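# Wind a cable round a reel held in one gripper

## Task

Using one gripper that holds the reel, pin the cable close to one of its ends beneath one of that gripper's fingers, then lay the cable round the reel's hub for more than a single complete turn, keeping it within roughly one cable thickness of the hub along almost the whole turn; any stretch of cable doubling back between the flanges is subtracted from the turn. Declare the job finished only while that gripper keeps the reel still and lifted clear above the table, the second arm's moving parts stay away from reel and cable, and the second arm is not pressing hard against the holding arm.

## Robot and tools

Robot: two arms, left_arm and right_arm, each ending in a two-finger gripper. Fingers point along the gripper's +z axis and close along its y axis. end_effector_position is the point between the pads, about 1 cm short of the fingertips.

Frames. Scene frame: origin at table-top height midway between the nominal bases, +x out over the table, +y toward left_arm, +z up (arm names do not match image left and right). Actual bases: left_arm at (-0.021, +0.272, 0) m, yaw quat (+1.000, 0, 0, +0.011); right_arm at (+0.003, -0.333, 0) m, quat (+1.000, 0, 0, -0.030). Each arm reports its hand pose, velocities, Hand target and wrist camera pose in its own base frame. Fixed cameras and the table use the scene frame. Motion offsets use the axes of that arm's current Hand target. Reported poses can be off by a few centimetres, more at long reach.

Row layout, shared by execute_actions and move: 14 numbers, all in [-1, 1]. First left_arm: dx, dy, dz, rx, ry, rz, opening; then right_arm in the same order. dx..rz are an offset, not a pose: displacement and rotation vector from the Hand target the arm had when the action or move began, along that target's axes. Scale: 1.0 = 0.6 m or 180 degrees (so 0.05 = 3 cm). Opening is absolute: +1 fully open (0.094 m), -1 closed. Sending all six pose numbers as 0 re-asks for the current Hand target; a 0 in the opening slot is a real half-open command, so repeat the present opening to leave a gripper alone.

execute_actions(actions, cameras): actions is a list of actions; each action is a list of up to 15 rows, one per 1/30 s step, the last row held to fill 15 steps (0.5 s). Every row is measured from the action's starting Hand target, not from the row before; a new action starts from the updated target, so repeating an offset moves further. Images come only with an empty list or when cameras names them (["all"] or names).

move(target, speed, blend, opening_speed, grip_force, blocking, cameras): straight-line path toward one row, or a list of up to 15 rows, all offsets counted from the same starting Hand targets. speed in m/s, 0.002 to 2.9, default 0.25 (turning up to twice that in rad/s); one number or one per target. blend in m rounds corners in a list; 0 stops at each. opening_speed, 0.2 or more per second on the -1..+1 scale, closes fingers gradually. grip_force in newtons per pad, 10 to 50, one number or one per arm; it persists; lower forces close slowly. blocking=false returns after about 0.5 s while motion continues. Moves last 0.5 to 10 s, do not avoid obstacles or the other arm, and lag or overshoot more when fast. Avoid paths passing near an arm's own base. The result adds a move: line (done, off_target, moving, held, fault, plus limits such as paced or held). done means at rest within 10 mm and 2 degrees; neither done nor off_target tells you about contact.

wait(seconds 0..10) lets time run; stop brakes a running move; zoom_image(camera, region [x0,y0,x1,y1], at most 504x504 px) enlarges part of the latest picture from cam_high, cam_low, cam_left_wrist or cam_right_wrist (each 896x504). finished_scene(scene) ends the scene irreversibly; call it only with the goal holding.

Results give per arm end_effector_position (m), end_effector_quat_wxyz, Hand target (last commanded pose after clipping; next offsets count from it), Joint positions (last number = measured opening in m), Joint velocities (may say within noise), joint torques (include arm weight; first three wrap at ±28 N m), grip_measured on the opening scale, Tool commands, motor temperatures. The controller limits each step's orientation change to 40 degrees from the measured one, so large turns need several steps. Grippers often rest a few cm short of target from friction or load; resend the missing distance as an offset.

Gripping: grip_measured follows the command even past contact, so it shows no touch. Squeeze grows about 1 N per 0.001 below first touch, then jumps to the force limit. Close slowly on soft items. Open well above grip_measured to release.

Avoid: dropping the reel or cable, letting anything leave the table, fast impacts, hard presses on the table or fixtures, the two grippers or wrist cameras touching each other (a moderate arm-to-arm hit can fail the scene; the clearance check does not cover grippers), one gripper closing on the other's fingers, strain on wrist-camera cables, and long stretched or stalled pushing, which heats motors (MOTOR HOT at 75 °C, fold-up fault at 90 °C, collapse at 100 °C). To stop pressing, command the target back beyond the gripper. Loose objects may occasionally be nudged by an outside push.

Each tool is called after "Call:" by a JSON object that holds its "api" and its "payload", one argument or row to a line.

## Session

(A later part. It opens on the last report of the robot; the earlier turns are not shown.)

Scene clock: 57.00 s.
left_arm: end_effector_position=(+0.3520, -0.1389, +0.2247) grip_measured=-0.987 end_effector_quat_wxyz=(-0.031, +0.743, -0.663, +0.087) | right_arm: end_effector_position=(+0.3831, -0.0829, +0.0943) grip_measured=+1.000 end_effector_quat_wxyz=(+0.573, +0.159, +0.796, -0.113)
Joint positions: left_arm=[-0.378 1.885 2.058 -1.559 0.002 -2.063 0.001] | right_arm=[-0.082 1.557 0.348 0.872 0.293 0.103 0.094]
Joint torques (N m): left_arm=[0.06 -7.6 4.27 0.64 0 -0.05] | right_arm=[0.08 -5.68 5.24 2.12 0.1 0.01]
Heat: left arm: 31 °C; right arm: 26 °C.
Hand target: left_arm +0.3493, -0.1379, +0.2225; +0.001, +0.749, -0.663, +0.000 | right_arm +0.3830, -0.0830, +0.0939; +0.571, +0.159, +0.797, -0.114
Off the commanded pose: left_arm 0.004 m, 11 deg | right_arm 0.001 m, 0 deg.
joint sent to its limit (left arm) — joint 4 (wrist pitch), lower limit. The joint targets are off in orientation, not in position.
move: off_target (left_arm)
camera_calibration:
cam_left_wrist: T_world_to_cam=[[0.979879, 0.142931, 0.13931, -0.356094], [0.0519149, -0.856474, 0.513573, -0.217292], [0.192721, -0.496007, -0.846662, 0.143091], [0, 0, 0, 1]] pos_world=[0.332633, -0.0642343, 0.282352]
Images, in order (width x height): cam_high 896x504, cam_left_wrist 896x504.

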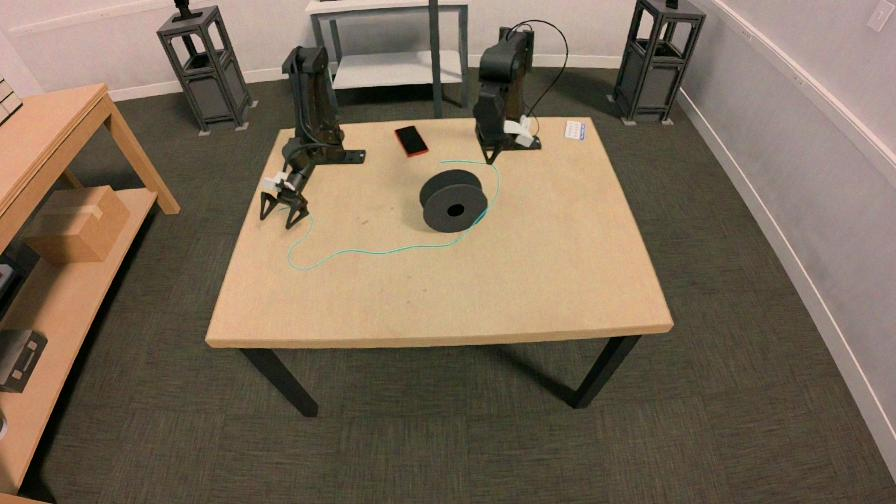

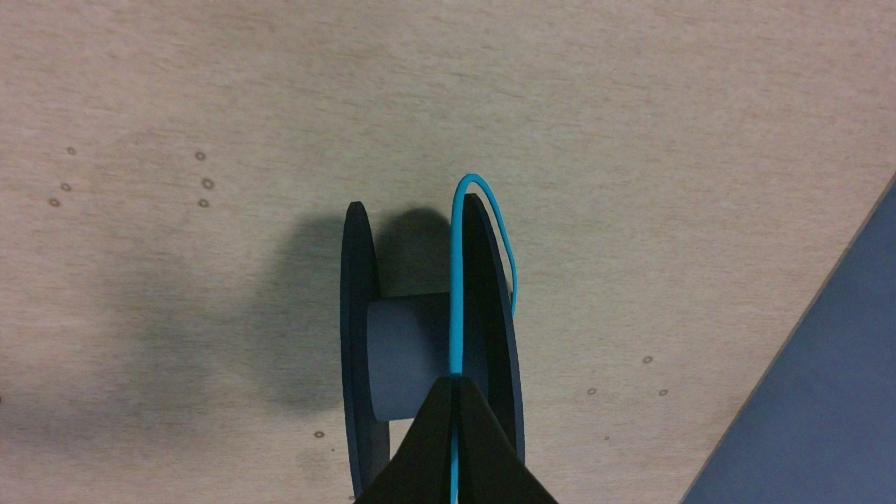

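Call:
{"api": "move", "payload": {
  "target": [0.002,-0.014,0.12,0,0,0,-1,0,0,0,0,0,0,1],
  "cameras": ["cam_left_wrist","cam_high","cam_low"],
  "speed": 0.08
}}

Call:
{"api": "zoom_image", "payload": {
  "camera": "cam_high",
  "region": [400, 130, 600, 260]
}}

Call:
{"api": "zoom_image", "payload": {
  "camera": "cam_low",
  "region": [320, 120, 460, 260]
}}

Scene clock: 59.57 s.
left_arm: end_effector_position=(+0.3580, -0.1415, +0.1546) grip_measured=-0.987 end_effector_quat_wxyz=(-0.001, +0.747, -0.665, +0.006) | right_arm: end_effector_position=(+0.3831, -0.0829, +0.0943) grip_measured=+1.000 end_effector_quat_wxyz=(+0.573, +0.159, +0.796, -0.113)
Joint positions: left_arm=[-0.378 2.02 1.974 -1.513 0.003 -2.063 0.001] | right_arm=[-0.082 1.557 0.348 0.872 0.293 0.103 0.094]
Joint torques (N m): left_arm=[0.54 -8.23 4.57 0.42 0 0.01] | right_arm=[0.02 -5.61 5.22 2.12 0.09 0.02]
Heat: left arm: 31 °C; right arm: 26 °C.
Hand target: left_arm +0.3578, -0.1383, +0.1505; +0.001, +0.749, -0.663, +0.000 | right_arm +0.3830, -0.0830, +0.0939; +0.571, +0.159, +0.797, -0.114
Off the commanded pose: left_arm 0.005 m, 1 deg | right_arm 0.001 m, 0 deg.
move: done
camera_calibration:
cam_left_wrist: T_world_to_cam=[[0.990162, 0.139514, -0.0106849, -0.332913], [0.129715, -0.886616, 0.443943, -0.205158], [0.052463, -0.440962, -0.895991, 0.146982], [0, 0, 0, 1]] pos_world=[0.348539, -0.0706365, 0.219216]
Images, in order (width x height): cam_high 896x504, cam_low 896x504, cam_left_wrist 896x504.

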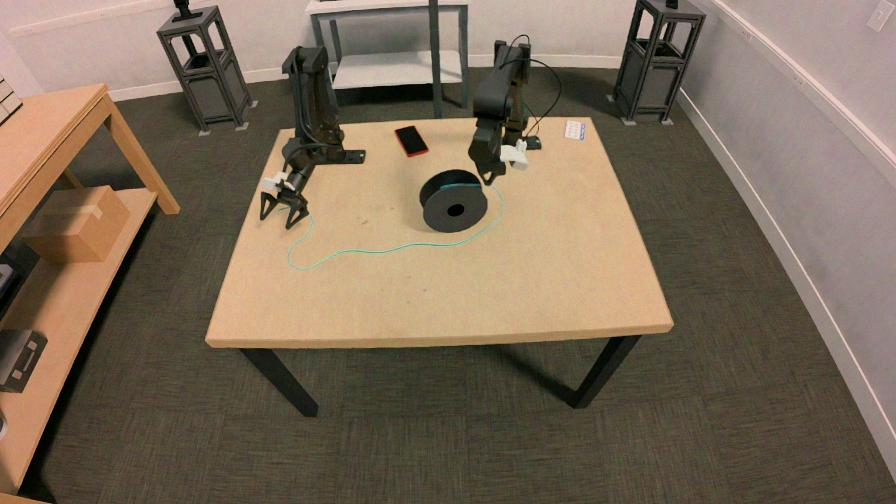

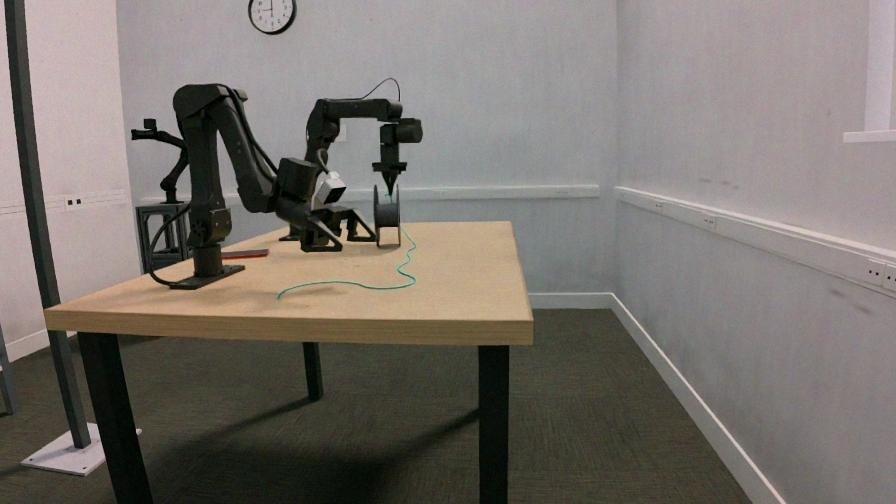

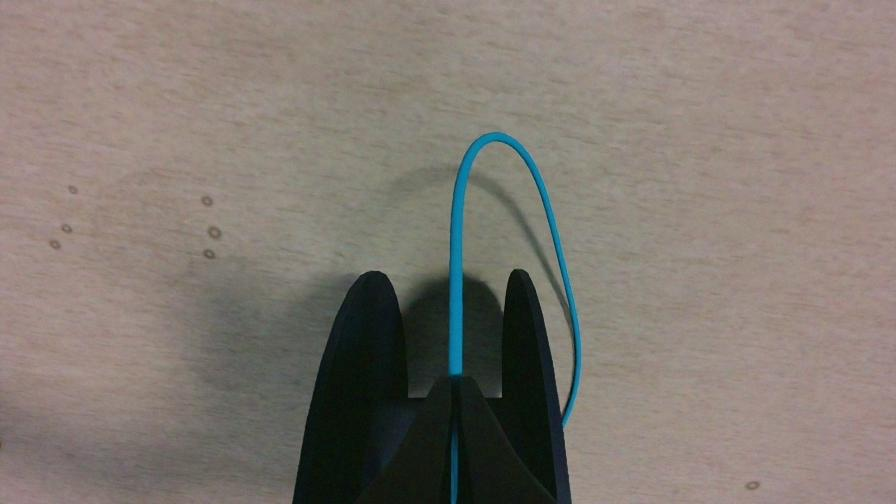

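Scaled by 2.520 from the camera's 896x504 image, which has a finer 1280x720 frame.

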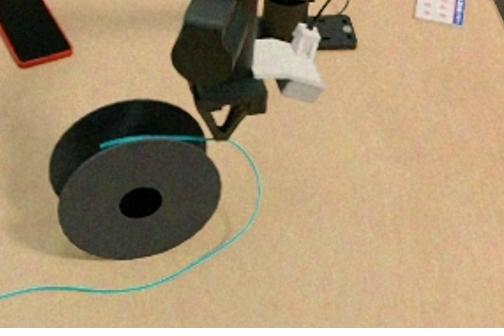

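Scaled by 3.600 from the camera's 896x504 image, which has a finer 1280x720 frame.

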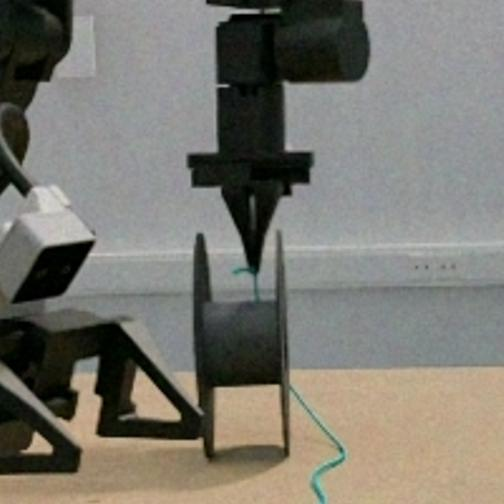

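Call:
{"api": "move", "payload": {
  "target": [
    [0,0,0,0,0,0,-1,-0.341,0.228,-0.374,0.167,0.37,0.233,0.28],
    [0,0,0,0,0,0,-1,-0.1875,0.643,-0.515,0.167,0.37,0.233,0.28]
  ],
  "blend": [0.05,0],
  "cameras": ["all"]
}}

Scene clock: 68.33 s.
left_arm: end_effector_position=(+0.3580, -0.1415, +0.1546) grip_measured=-0.987 end_effector_quat_wxyz=(-0.001, +0.747, -0.665, +0.006) | right_arm: end_effector_position=(+0.2934, +0.3736, +0.3017) grip_measured=+0.281 end_effector_quat_wxyz=(+0.023, +0.529, +0.804, +0.271)
Joint positions: left_arm=[-0.378 2.02 1.974 -1.513 0.003 -2.063 0.001] | right_arm=[0.902 2.133 2.649 -1.537 -0.001 2.067 0.06]
Joint torques (N m): left_arm=[0.58 -8.24 4.6 0.41 -0.04 0.01] | right_arm=[-0.28 -9.63 6.19 1.27 0.05 0.18]
Heat: left arm: 31 °C; right arm: 26 °C.
Hand target: left_arm +0.3578, -0.1383, +0.1505; +0.001, +0.749, -0.663, +0.000 | right_arm +0.2944, +0.3717, +0.2995; +0.001, +0.581, +0.814, -0.001
Off the commanded pose: left_arm 0.005 m, 1 deg | right_arm 0.003 m, 32 deg.
joint sent to its limit (right arm) — joint 4 (wrist pitch), lower limit; joint 6 (wrist roll), upper limit. The joint targets are off in orientation, not in position.
move: off_target (right_arm)
camera_calibration:
cam_left_wrist: T_world_to_cam=[[0.990162, 0.139514, -0.0106849, -0.332913], [0.129715, -0.886616, 0.443943, -0.205158], [0.052463, -0.440962, -0.895991, 0.146982], [0, 0, 0, 1]] pos_world=[0.348539, -0.0706365, 0.219216]
cam_right_wrist: T_world_to_cam=[[-0.842856, -0.276431, -0.461714, 0.493675], [-0.521656, 0.630424, 0.57484, -0.218549], [0.132172, 0.725363, -0.675559, -0.0125017], [0, 0, 0, 1]] pos_world=[0.303741, 0.283314, 0.345122]

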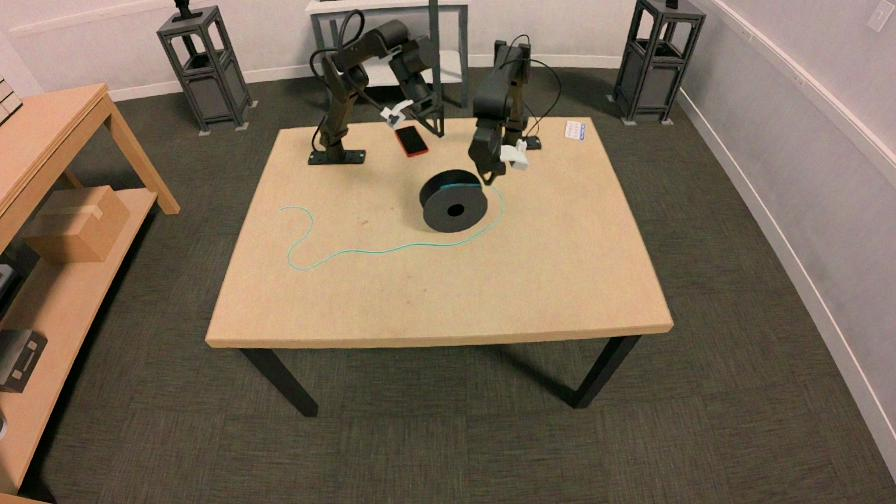

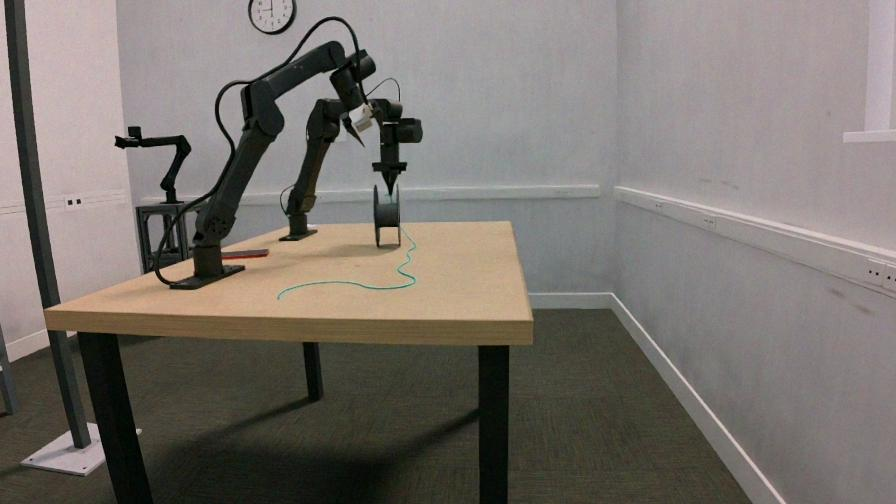

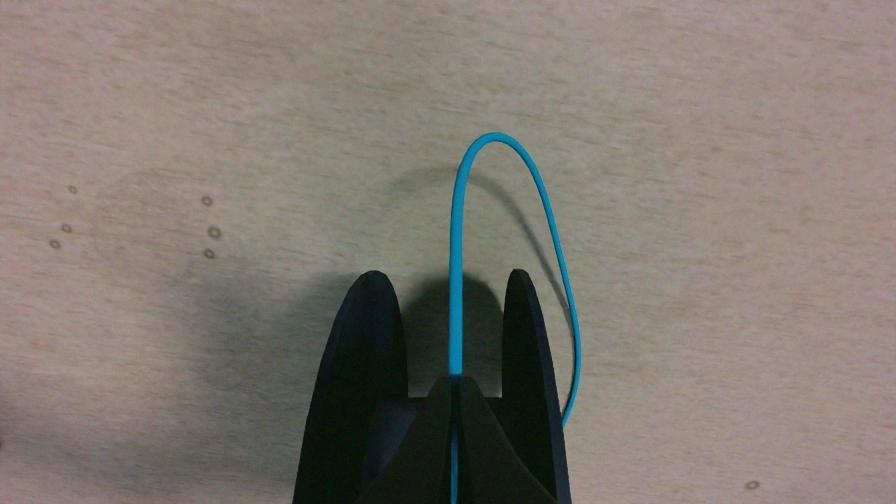

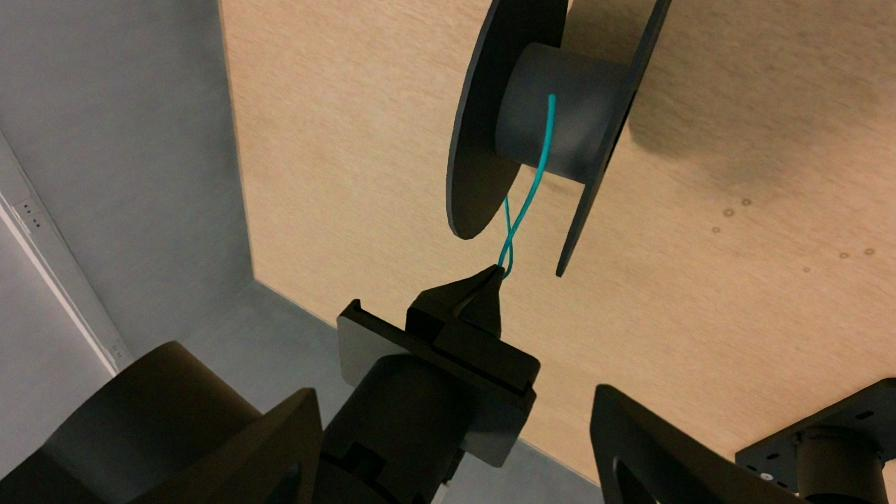

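Call:
{"api": "move", "payload": {
  "target": [0,0,0,0,0,0,-1,-0.038,-0.0025,0.117,0,0,0,0.28],
  "cameras": ["cam_right_wrist","cam_low"],
  "speed": 0.15
}}

Scene clock: 71.70 s.
left_arm: end_effector_position=(+0.3580, -0.1415, +0.1546) grip_measured=-0.987 end_effector_quat_wxyz=(-0.001, +0.747, -0.665, +0.006) | right_arm: end_effector_position=(+0.2999, +0.3528, +0.2456) grip_measured=+0.281 end_effector_quat_wxyz=(+0.017, +0.557, +0.810, +0.183)
Joint positions: left_arm=[-0.378 2.02 1.974 -1.513 0.003 -2.063 0.001] | right_arm=[0.862 2.134 2.471 -1.537 -0.005 2.068 0.06]
Joint torques (N m): left_arm=[0.57 -8.14 4.55 0.38 -0.01 0] | right_arm=[-0.31 -9.05 4.33 0.91 0.04 0.16]
Heat: left arm: 31 °C; right arm: 26 °C.
Hand target: left_arm +0.3578, -0.1383, +0.1505; +0.001, +0.749, -0.663, +0.000 | right_arm +0.3003, +0.3495, +0.2294; +0.001, +0.581, +0.814, -0.001
Off the commanded pose: left_arm 0.005 m, 1 deg | right_arm 0.017 m, 21 deg.
joint sent to its limit (right arm) — joint 4 (wrist pitch), lower limit; joint 6 (wrist roll), upper limit. The joint targets are off in orientation, not in position.
move: off_target (right_arm)
camera_calibration:
cam_right_wrist: T_world_to_cam=[[-0.899938, -0.296454, -0.319729, 0.456776], [-0.42989, 0.725785, 0.537058, -0.22171], [0.0728415, 0.620767, -0.780604, 0.0442933], [0, 0, 0, 1]] pos_world=[0.312533, 0.268831, 0.299691]
Images, in order (width x height): cam_low 896x504, cam_right_wrist 896x504.

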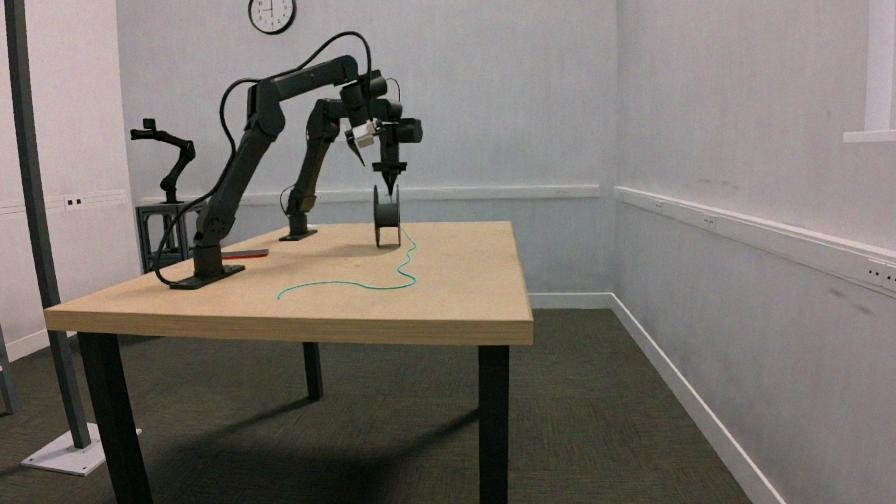

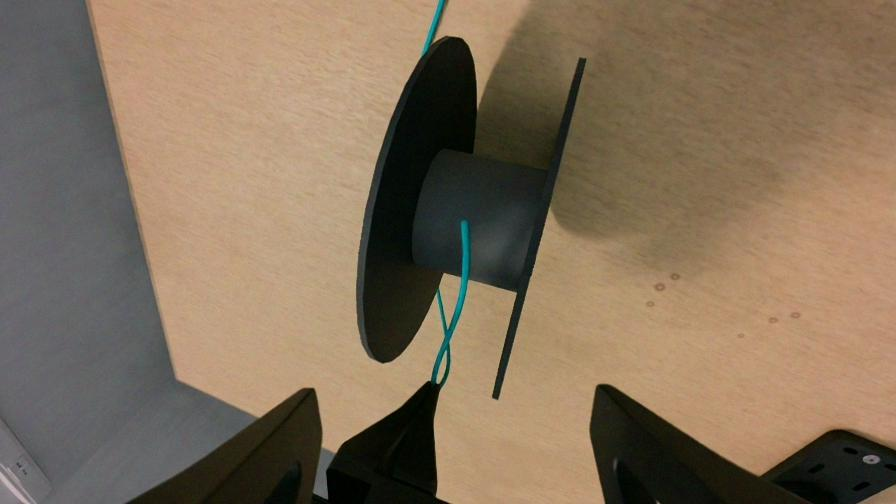

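Call:
{"api": "move", "payload": {
  "target": [0.003,0.02,0,0,0,0,-1,0.0565,0.0125,0.09,0,0,0,0.28],
  "cameras": ["all"],
  "speed": 0.08
}}

Call:
{"api": "zoom_image", "payload": {
  "camera": "cam_high",
  "region": [400, 130, 600, 260]
}}

Call:
{"api": "zoom_image", "payload": {
  "camera": "cam_low",
  "region": [320, 120, 460, 260]
}}

Scene clock: 75.87 s.
left_arm: end_effector_position=(+0.3501, -0.1399, +0.1393) grip_measured=-0.987 end_effector_quat_wxyz=(+0.006, +0.748, -0.663, -0.014) | right_arm: end_effector_position=(+0.2982, +0.3821, +0.1822) grip_measured=+0.281 end_effector_quat_wxyz=(+0.003, +0.546, +0.829, +0.124)
Joint positions: left_arm=[-0.382 2.02 1.912 -1.493 0.003 -2.073 0.001] | right_arm=[0.9 2.305 2.518 -1.537 -0.016 2.068 0.06]
Joint torques (N m): left_arm=[-0.69 -11.58 4.4 0.3 0.04 -0.1] | right_arm=[0.36 -10.39 7.27 0.65 0 0.15]
Heat: left arm: 32 °C; right arm: 26 °C.
Hand target: left_arm +0.3460, -0.1414, +0.1505; +0.001, +0.749, -0.663, +0.000 | right_arm +0.2965, +0.3839, +0.1752; +0.001, +0.581, +0.814, -0.001
Off the commanded pose: left_arm 0.012 m, 2 deg | right_arm 0.007 m, 15 deg.
joint sent to its limit (right arm) — joint 4 (wrist pitch), lower limit; joint 6 (wrist roll), upper limit. The joint targets are off in orientation, not in position.
move: off_target (left_arm, right_arm)
camera_calibration:
cam_left_wrist: T_world_to_cam=[[0.988168, 0.145999, -0.0469826, -0.318704], [0.152056, -0.89254, 0.42456, -0.201866], [0.0200516, -0.426681, -0.90418, 0.148838], [0, 0, 0, 1]] pos_world=[0.342644, -0.070137, 0.205307]
cam_right_wrist: T_world_to_cam=[[-0.909542, -0.357171, -0.212513, 0.450203], [-0.415065, 0.754396, 0.508535, -0.219836], [-0.021315, 0.550741, -0.834404, 0.0412936], [0, 0, 0, 1]] pos_world=[0.319113, 0.303901, 0.241924]

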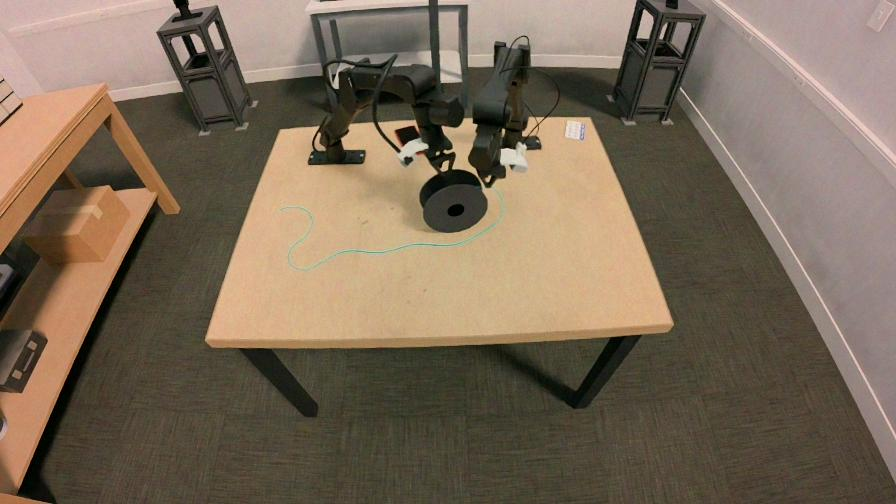

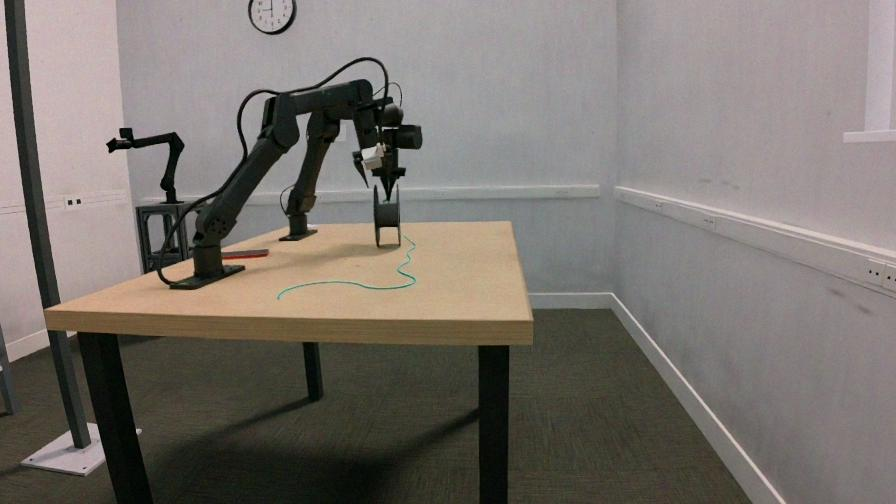

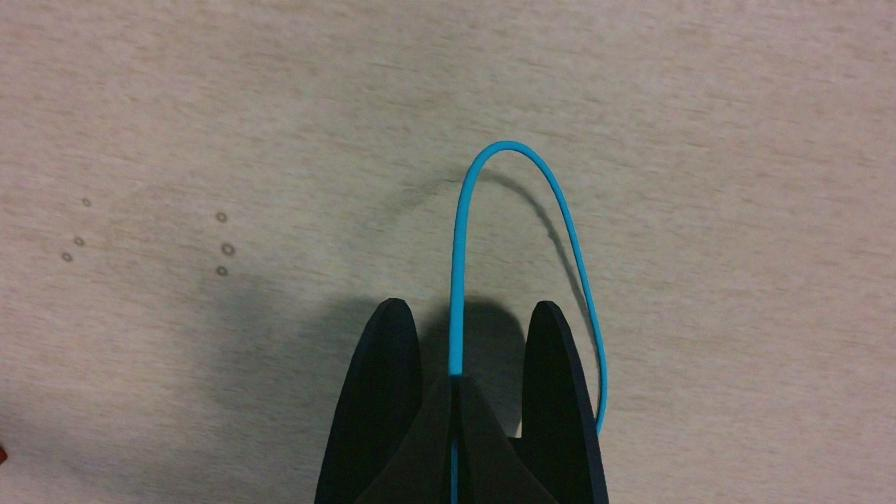

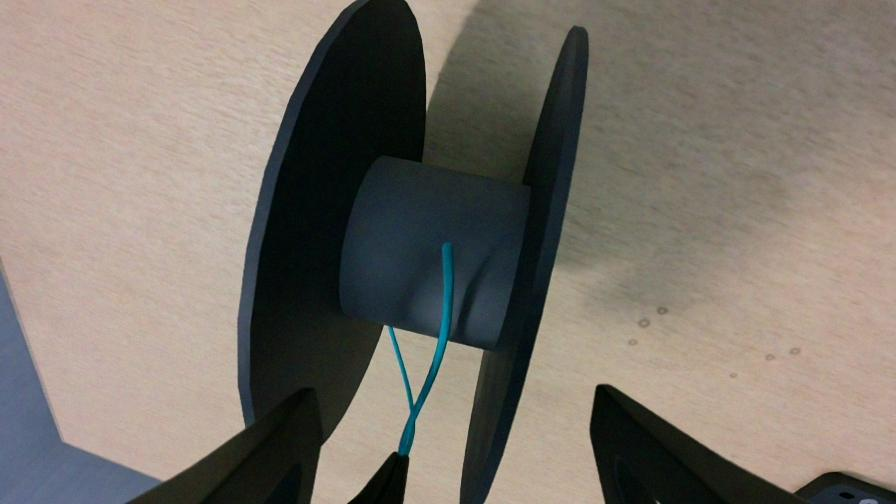

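Scaled by 2.520 from the camera's 896x504 image, which has a finer 1280x720 frame.

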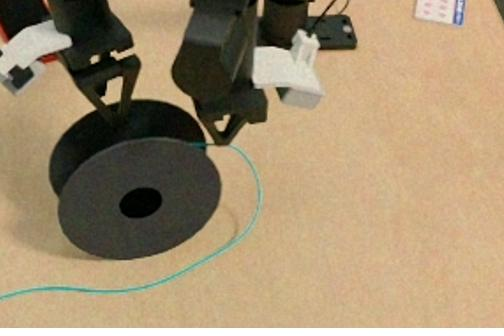

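Scaled by 3.600 from the camera's 896x504 image, which has a finer 1280x720 frame.

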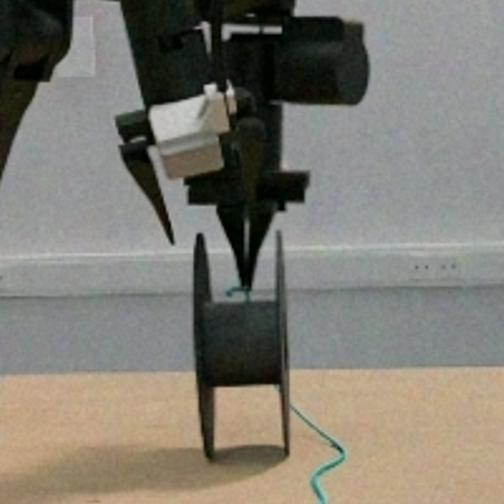

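Call:
{"api": "move", "payload": {
  "target": [0,0,-0.006,0,0,0,-1,0,-0.0133,0,0,0,0,0.02],
  "speed": 0.05
}}

Call:
{"api": "move", "payload": {
  "target": [0,0,0,0,0,0,-1,0.005,0,0.055,0,0,0,0.02],
  "speed": 0.05,
  "cameras": ["all"]
}}

Call:
{"api": "zoom_image", "payload": {
  "camera": "cam_high",
  "region": [400, 130, 600, 260]
}}

Call:
{"api": "zoom_image", "payload": {
  "camera": "cam_low",
  "region": [320, 120, 460, 260]
}}

Scene clock: 80.87 s.
left_arm: end_effector_position=(+0.3502, -0.1399, +0.1393) grip_measured=-0.987 end_effector_quat_wxyz=(+0.006, +0.749, -0.663, -0.013) | right_arm: end_effector_position=(+0.2946, +0.3849, +0.1822) grip_measured=+0.022 end_effector_quat_wxyz=(+0.001, +0.543, +0.831, +0.124)
Joint positions: left_arm=[-0.382 2.02 1.912 -1.493 0.003 -2.074 0.001] | right_arm=[0.909 2.305 2.518 -1.537 -0.018 2.068 0.048]
Joint torques (N m): left_arm=[-0.72 -11.4 5.6 0.16 0.01 -0.12] | right_arm=[0.39 -12.27 4.18 0.66 0.02 0.14]
Motor temperatures (°C): left_arm=[21 33 22 21 20 19 19] | right_arm=[22 25 26 24 22 18 21]
Heat: left arm: 33 °C; right arm: 26 °C.
Hand target: left_arm +0.3460, -0.1413, +0.1541; +0.001, +0.749, -0.663, +0.000 | right_arm +0.2888, +0.3814, +0.1752; +0.001, +0.581, +0.814, -0.001
Off the commanded pose: left_arm 0.015 m, 2 deg | right_arm 0.010 m, 15 deg.
joint sent to its limit (right arm) — joint 4 (wrist pitch), lower limit; joint 6 (wrist roll), upper limit. The joint targets are off in orientation, not in position.
move: off_target (left_arm, right_arm)

Scene clock: 82.67 s.
left_arm: end_effector_position=(+0.3502, -0.1399, +0.1393) grip_measured=-0.987 end_effector_quat_wxyz=(+0.006, +0.749, -0.663, -0.013) | right_arm: end_effector_position=(+0.2932, +0.3853, +0.1717) grip_measured=+0.022 end_effector_quat_wxyz=(+0.000, +0.542, +0.833, +0.110)
Joint positions: left_arm=[-0.382 2.02 1.912 -1.493 0.003 -2.074 0.001] | right_arm=[0.911 2.321 2.507 -1.537 -0.019 2.068 0.048]
Joint torques (N m): left_arm=[-0.79 -11.54 5.71 0.16 0.01 -0.1] | right_arm=[0.05 -12.93 5.48 0.81 0.01 0.04]
Heat: left arm: 33 °C; right arm: 26 °C.
Hand target: left_arm +0.3460, -0.1413, +0.1541; +0.001, +0.749, -0.663, +0.000 | right_arm +0.2932, +0.3853, +0.1718; +0.000, +0.542, +0.833, +0.111 (not the last commanded pose)
Off the commanded pose: left_arm 0.015 m, 2 deg | right_arm 0.030 m, 14 deg.
move: held (right_arm; a check stopped the path), off_target (left_arm); limits=held
pose unreachable (right arm): on one or more control steps of this call, first in action 0 (counted from 0), this arm could not follow its commanded pose, so it was not sent that pose on those steps. It may still have moved: this result reports where it is.
cause: moving toward the commanded pose would bring a part of the arm too close to another arm (this arm's wrist (the part past joint 4) and the left arm's wrist (the part past joint 4), 9 mm apart when this arm was first held).
camera_calibration:
cam_left_wrist: T_world_to_cam=[[0.988128, 0.146384, -0.0466382, -0.318833], [0.152253, -0.892422, 0.424737, -0.201977], [0.0205538, -0.426795, -0.904115, 0.148642], [0, 0, 0, 1]] pos_world=[0.342744, -0.070137, 0.205307]
cam_right_wrist: T_world_to_cam=[[-0.909027, -0.37169, -0.18846, 0.445912], [-0.414469, 0.759221, 0.501796, -0.219835], [-0.0434297, 0.534256, -0.844206, 0.0452185], [0, 0, 0, 1]] pos_world=[0.316195, 0.308486, 0.232522]

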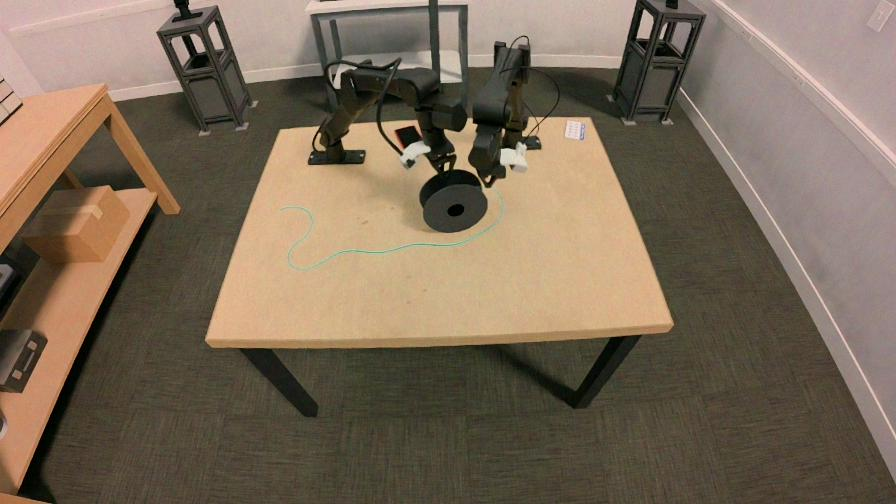

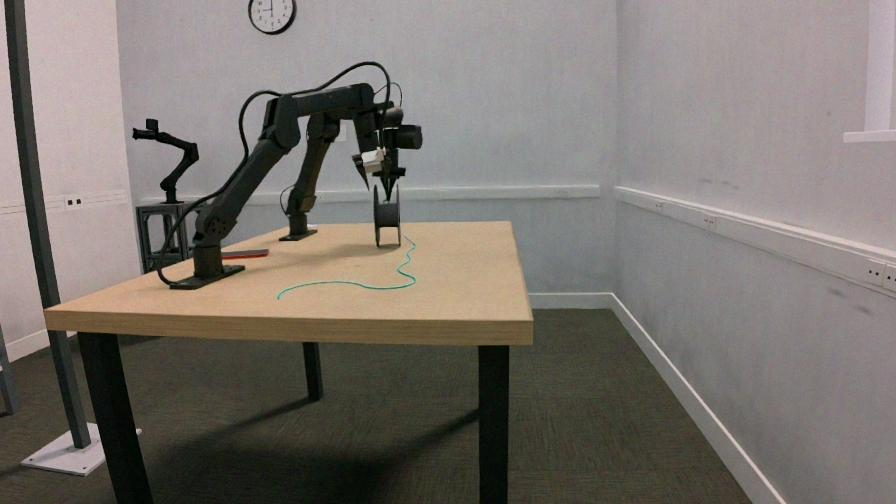

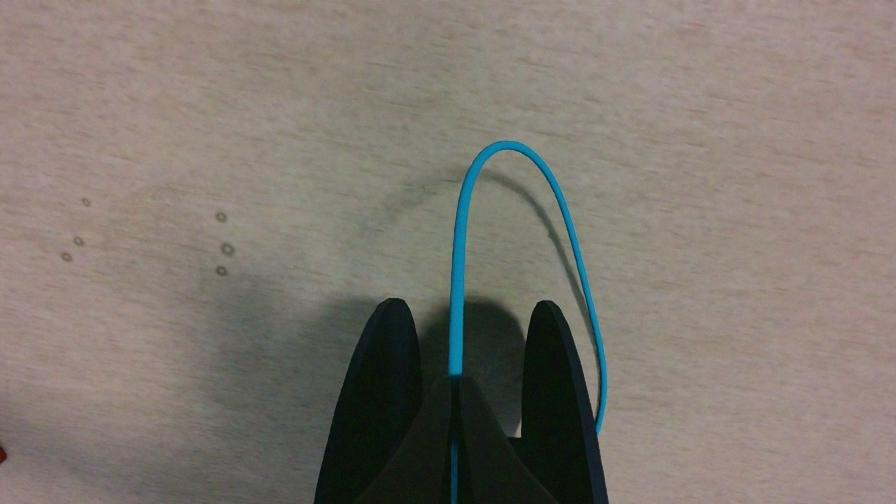

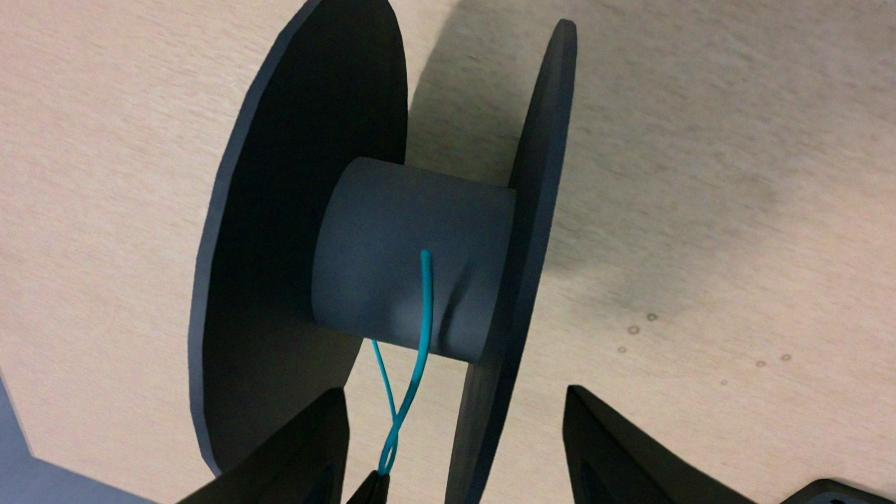

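Scaled by 2.520 from the camera's 896x504 image, which has a finer 1280x720 frame.

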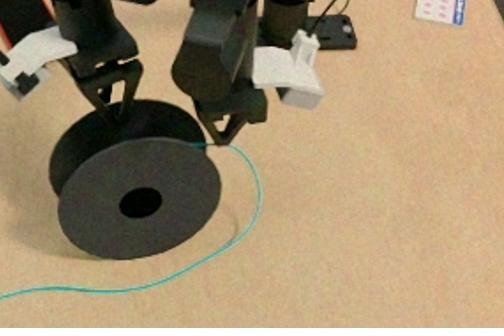

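Scaled by 3.600 from the camera's 896x504 image, which has a finer 1280x720 frame.

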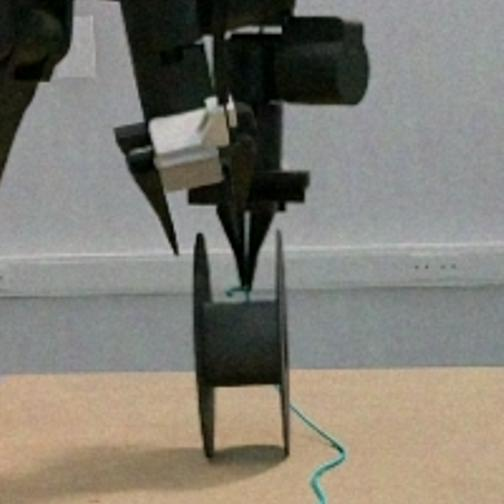

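Call:
{"api": "move", "payload": {
  "target": [0,0,0.006,0,0,0,-1,-0.03,0.004,-0.028,0.054,0.1535,0.026,0.02],
  "speed": 0.1,
  "cameras": ["cam_right_wrist","cam_low"]
}}

Call:
{"api": "zoom_image", "payload": {
  "camera": "cam_low",
  "region": [320, 60, 460, 260]
}}

Scene clock: 87.73 s.
left_arm: end_effector_position=(+0.3502, -0.1399, +0.1393) grip_measured=-0.987 end_effector_quat_wxyz=(+0.006, +0.749, -0.663, -0.013) | right_arm: end_effector_position=(+0.3041, +0.3684, +0.1724) grip_measured=+0.022 end_effector_quat_wxyz=(-0.248, +0.539, +0.791, +0.151)
Joint positions: left_arm=[-0.382 2.02 1.912 -1.493 0.003 -2.074 0.001] | right_arm=[0.674 2.267 2.31 -1.45 -0.569 1.917 0.048]
Joint torques (N m): left_arm=[-0.69 -11.63 4.46 0.29 0.06 -0.1] | right_arm=[-0.14 -15.77 4.68 0.67 -0.39 -0.04]
Heat: left arm: 35 °C; right arm: 26 °C.
Hand target: left_arm +0.3460, -0.1413, +0.1505; +0.001, +0.749, -0.663, +0.000 | right_arm +0.3008, +0.3668, +0.1865; -0.249, +0.532, +0.792, +0.166
Off the commanded pose: left_arm 0.012 m, 2 deg | right_arm 0.015 m, 2 deg.
move: off_target (left_arm, right_arm)
camera_calibration:
cam_right_wrist: T_world_to_cam=[[-0.933148, -0.358197, 0.0305053, 0.414301], [-0.169955, 0.514341, 0.840576, -0.245342], [-0.316782, 0.779197, -0.540834, -0.00411327], [0, 0, 0, 1]] pos_world=[0.343604, 0.277796, 0.191366]
Images, in order (width x height): cam_low 896x504, cam_right_wrist 896x504.

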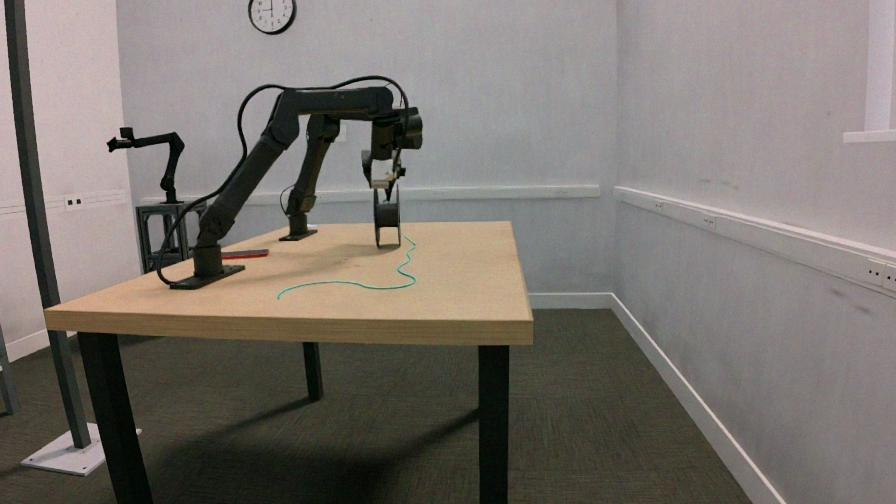

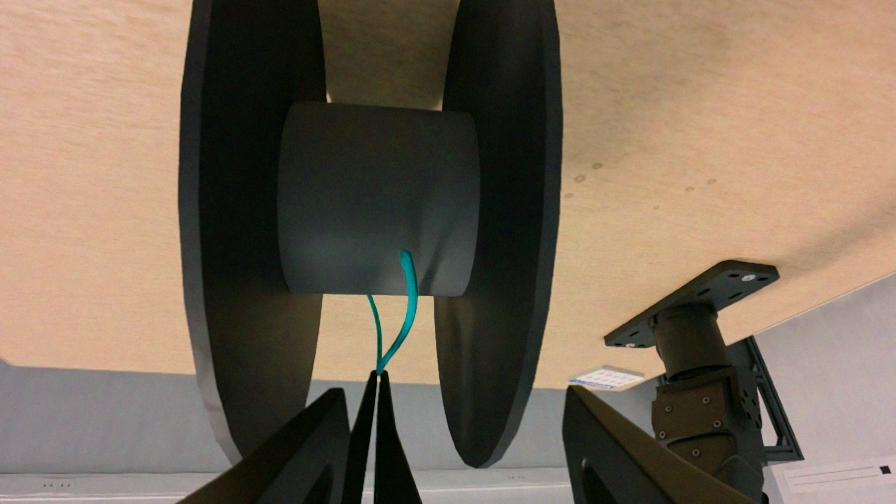

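Scaled by 2.520 from the camera's 896x504 image, which has a finer 1280x720 frame.

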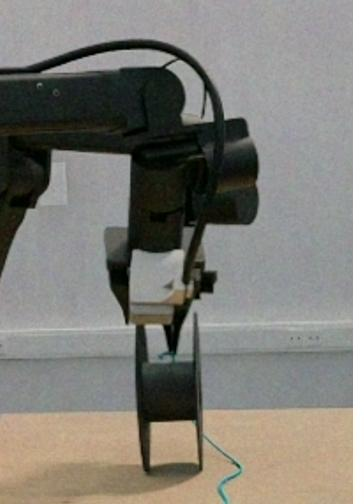

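Call:
{"api": "move", "payload": {
  "target": [0,0,-0.035,0,0,0,-1,0,0,0,0,0,0,0.02],
  "speed": 0.06,
  "cameras": ["cam_right_wrist","cam_low"]
}}

Call:
{"api": "zoom_image", "payload": {
  "camera": "cam_low",
  "region": [360, 160, 430, 260]
}}

Scene clock: 91.17 s.
left_arm: end_effector_position=(+0.3475, -0.1389, +0.1526) grip_measured=-0.987 end_effector_quat_wxyz=(+0.006, +0.749, -0.663, -0.013) | right_arm: end_effector_position=(+0.3041, +0.3685, +0.1725) grip_measured=+0.022 end_effector_quat_wxyz=(-0.248, +0.538, +0.791, +0.152)
Joint positions: left_arm=[-0.382 2.017 1.961 -1.545 0.003 -2.074 0.001] | right_arm=[0.674 2.267 2.31 -1.45 -0.57 1.917 0.048]
Joint velocities: left_arm=[within noise] | right_arm=[0.002 0.002 -0.007 0.022 -0.154 -0.007 0.001]
Joint torques (N m): left_arm=[-0.87 -11.02 7.31 0.13 0 -0.11] | right_arm=[-0.12 -15.82 4.66 0.69 -0.39 -0.05]
Heat: left arm: 35 °C; right arm: 26 °C.
Hand target: left_arm +0.3461, -0.1414, +0.1715; +0.001, +0.749, -0.663, +0.000 | right_arm +0.3008, +0.3668, +0.1866; -0.249, +0.532, +0.792, +0.166
Off the commanded pose: left_arm 0.019 m, 2 deg | right_arm 0.015 m, 2 deg.
joint sent to its limit (left arm) — joint 4 (wrist pitch), lower limit. The joint targets still meet the commanded pose.
move: off_target (left_arm, right_arm)
camera_calibration:
cam_right_wrist: T_world_to_cam=[[-0.933016, -0.358568, 0.0301763, 0.414458], [-0.170143, 0.513504, 0.84105, -0.245185], [-0.317069, 0.779579, -0.540115, -0.00433541], [0, 0, 0, 1]] pos_world=[0.343605, 0.277894, 0.191364]
Images, in order (width x height): cam_low 896x504, cam_right_wrist 896x504.

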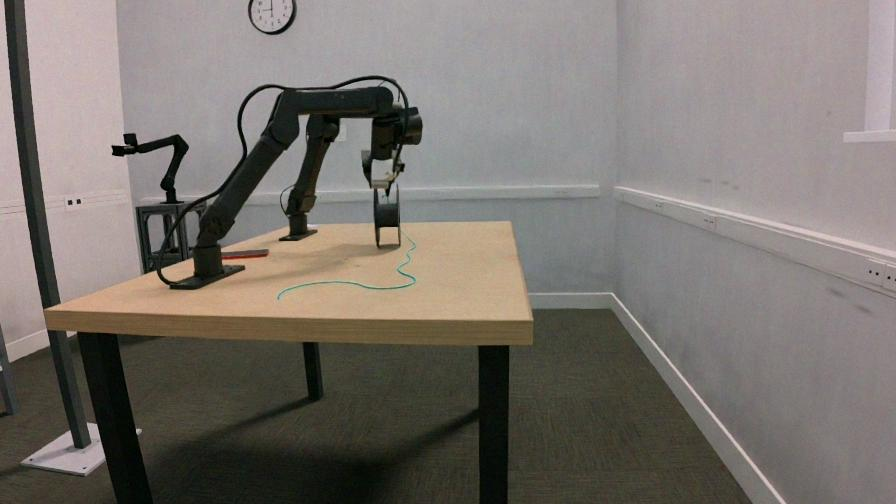

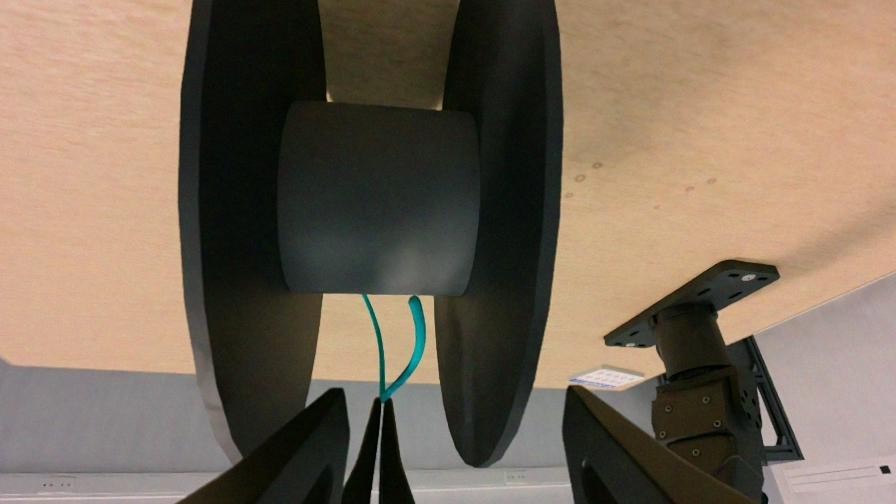

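Scaled by 5.040 from the camera's 896x504 image, which has a finer 1280x720 frame.

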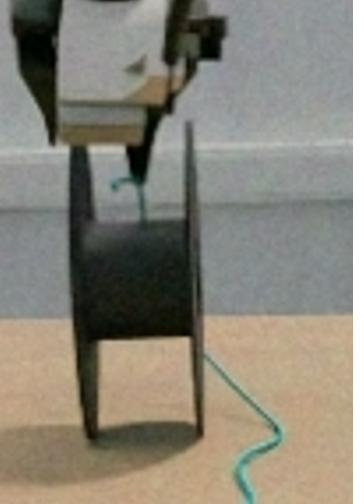

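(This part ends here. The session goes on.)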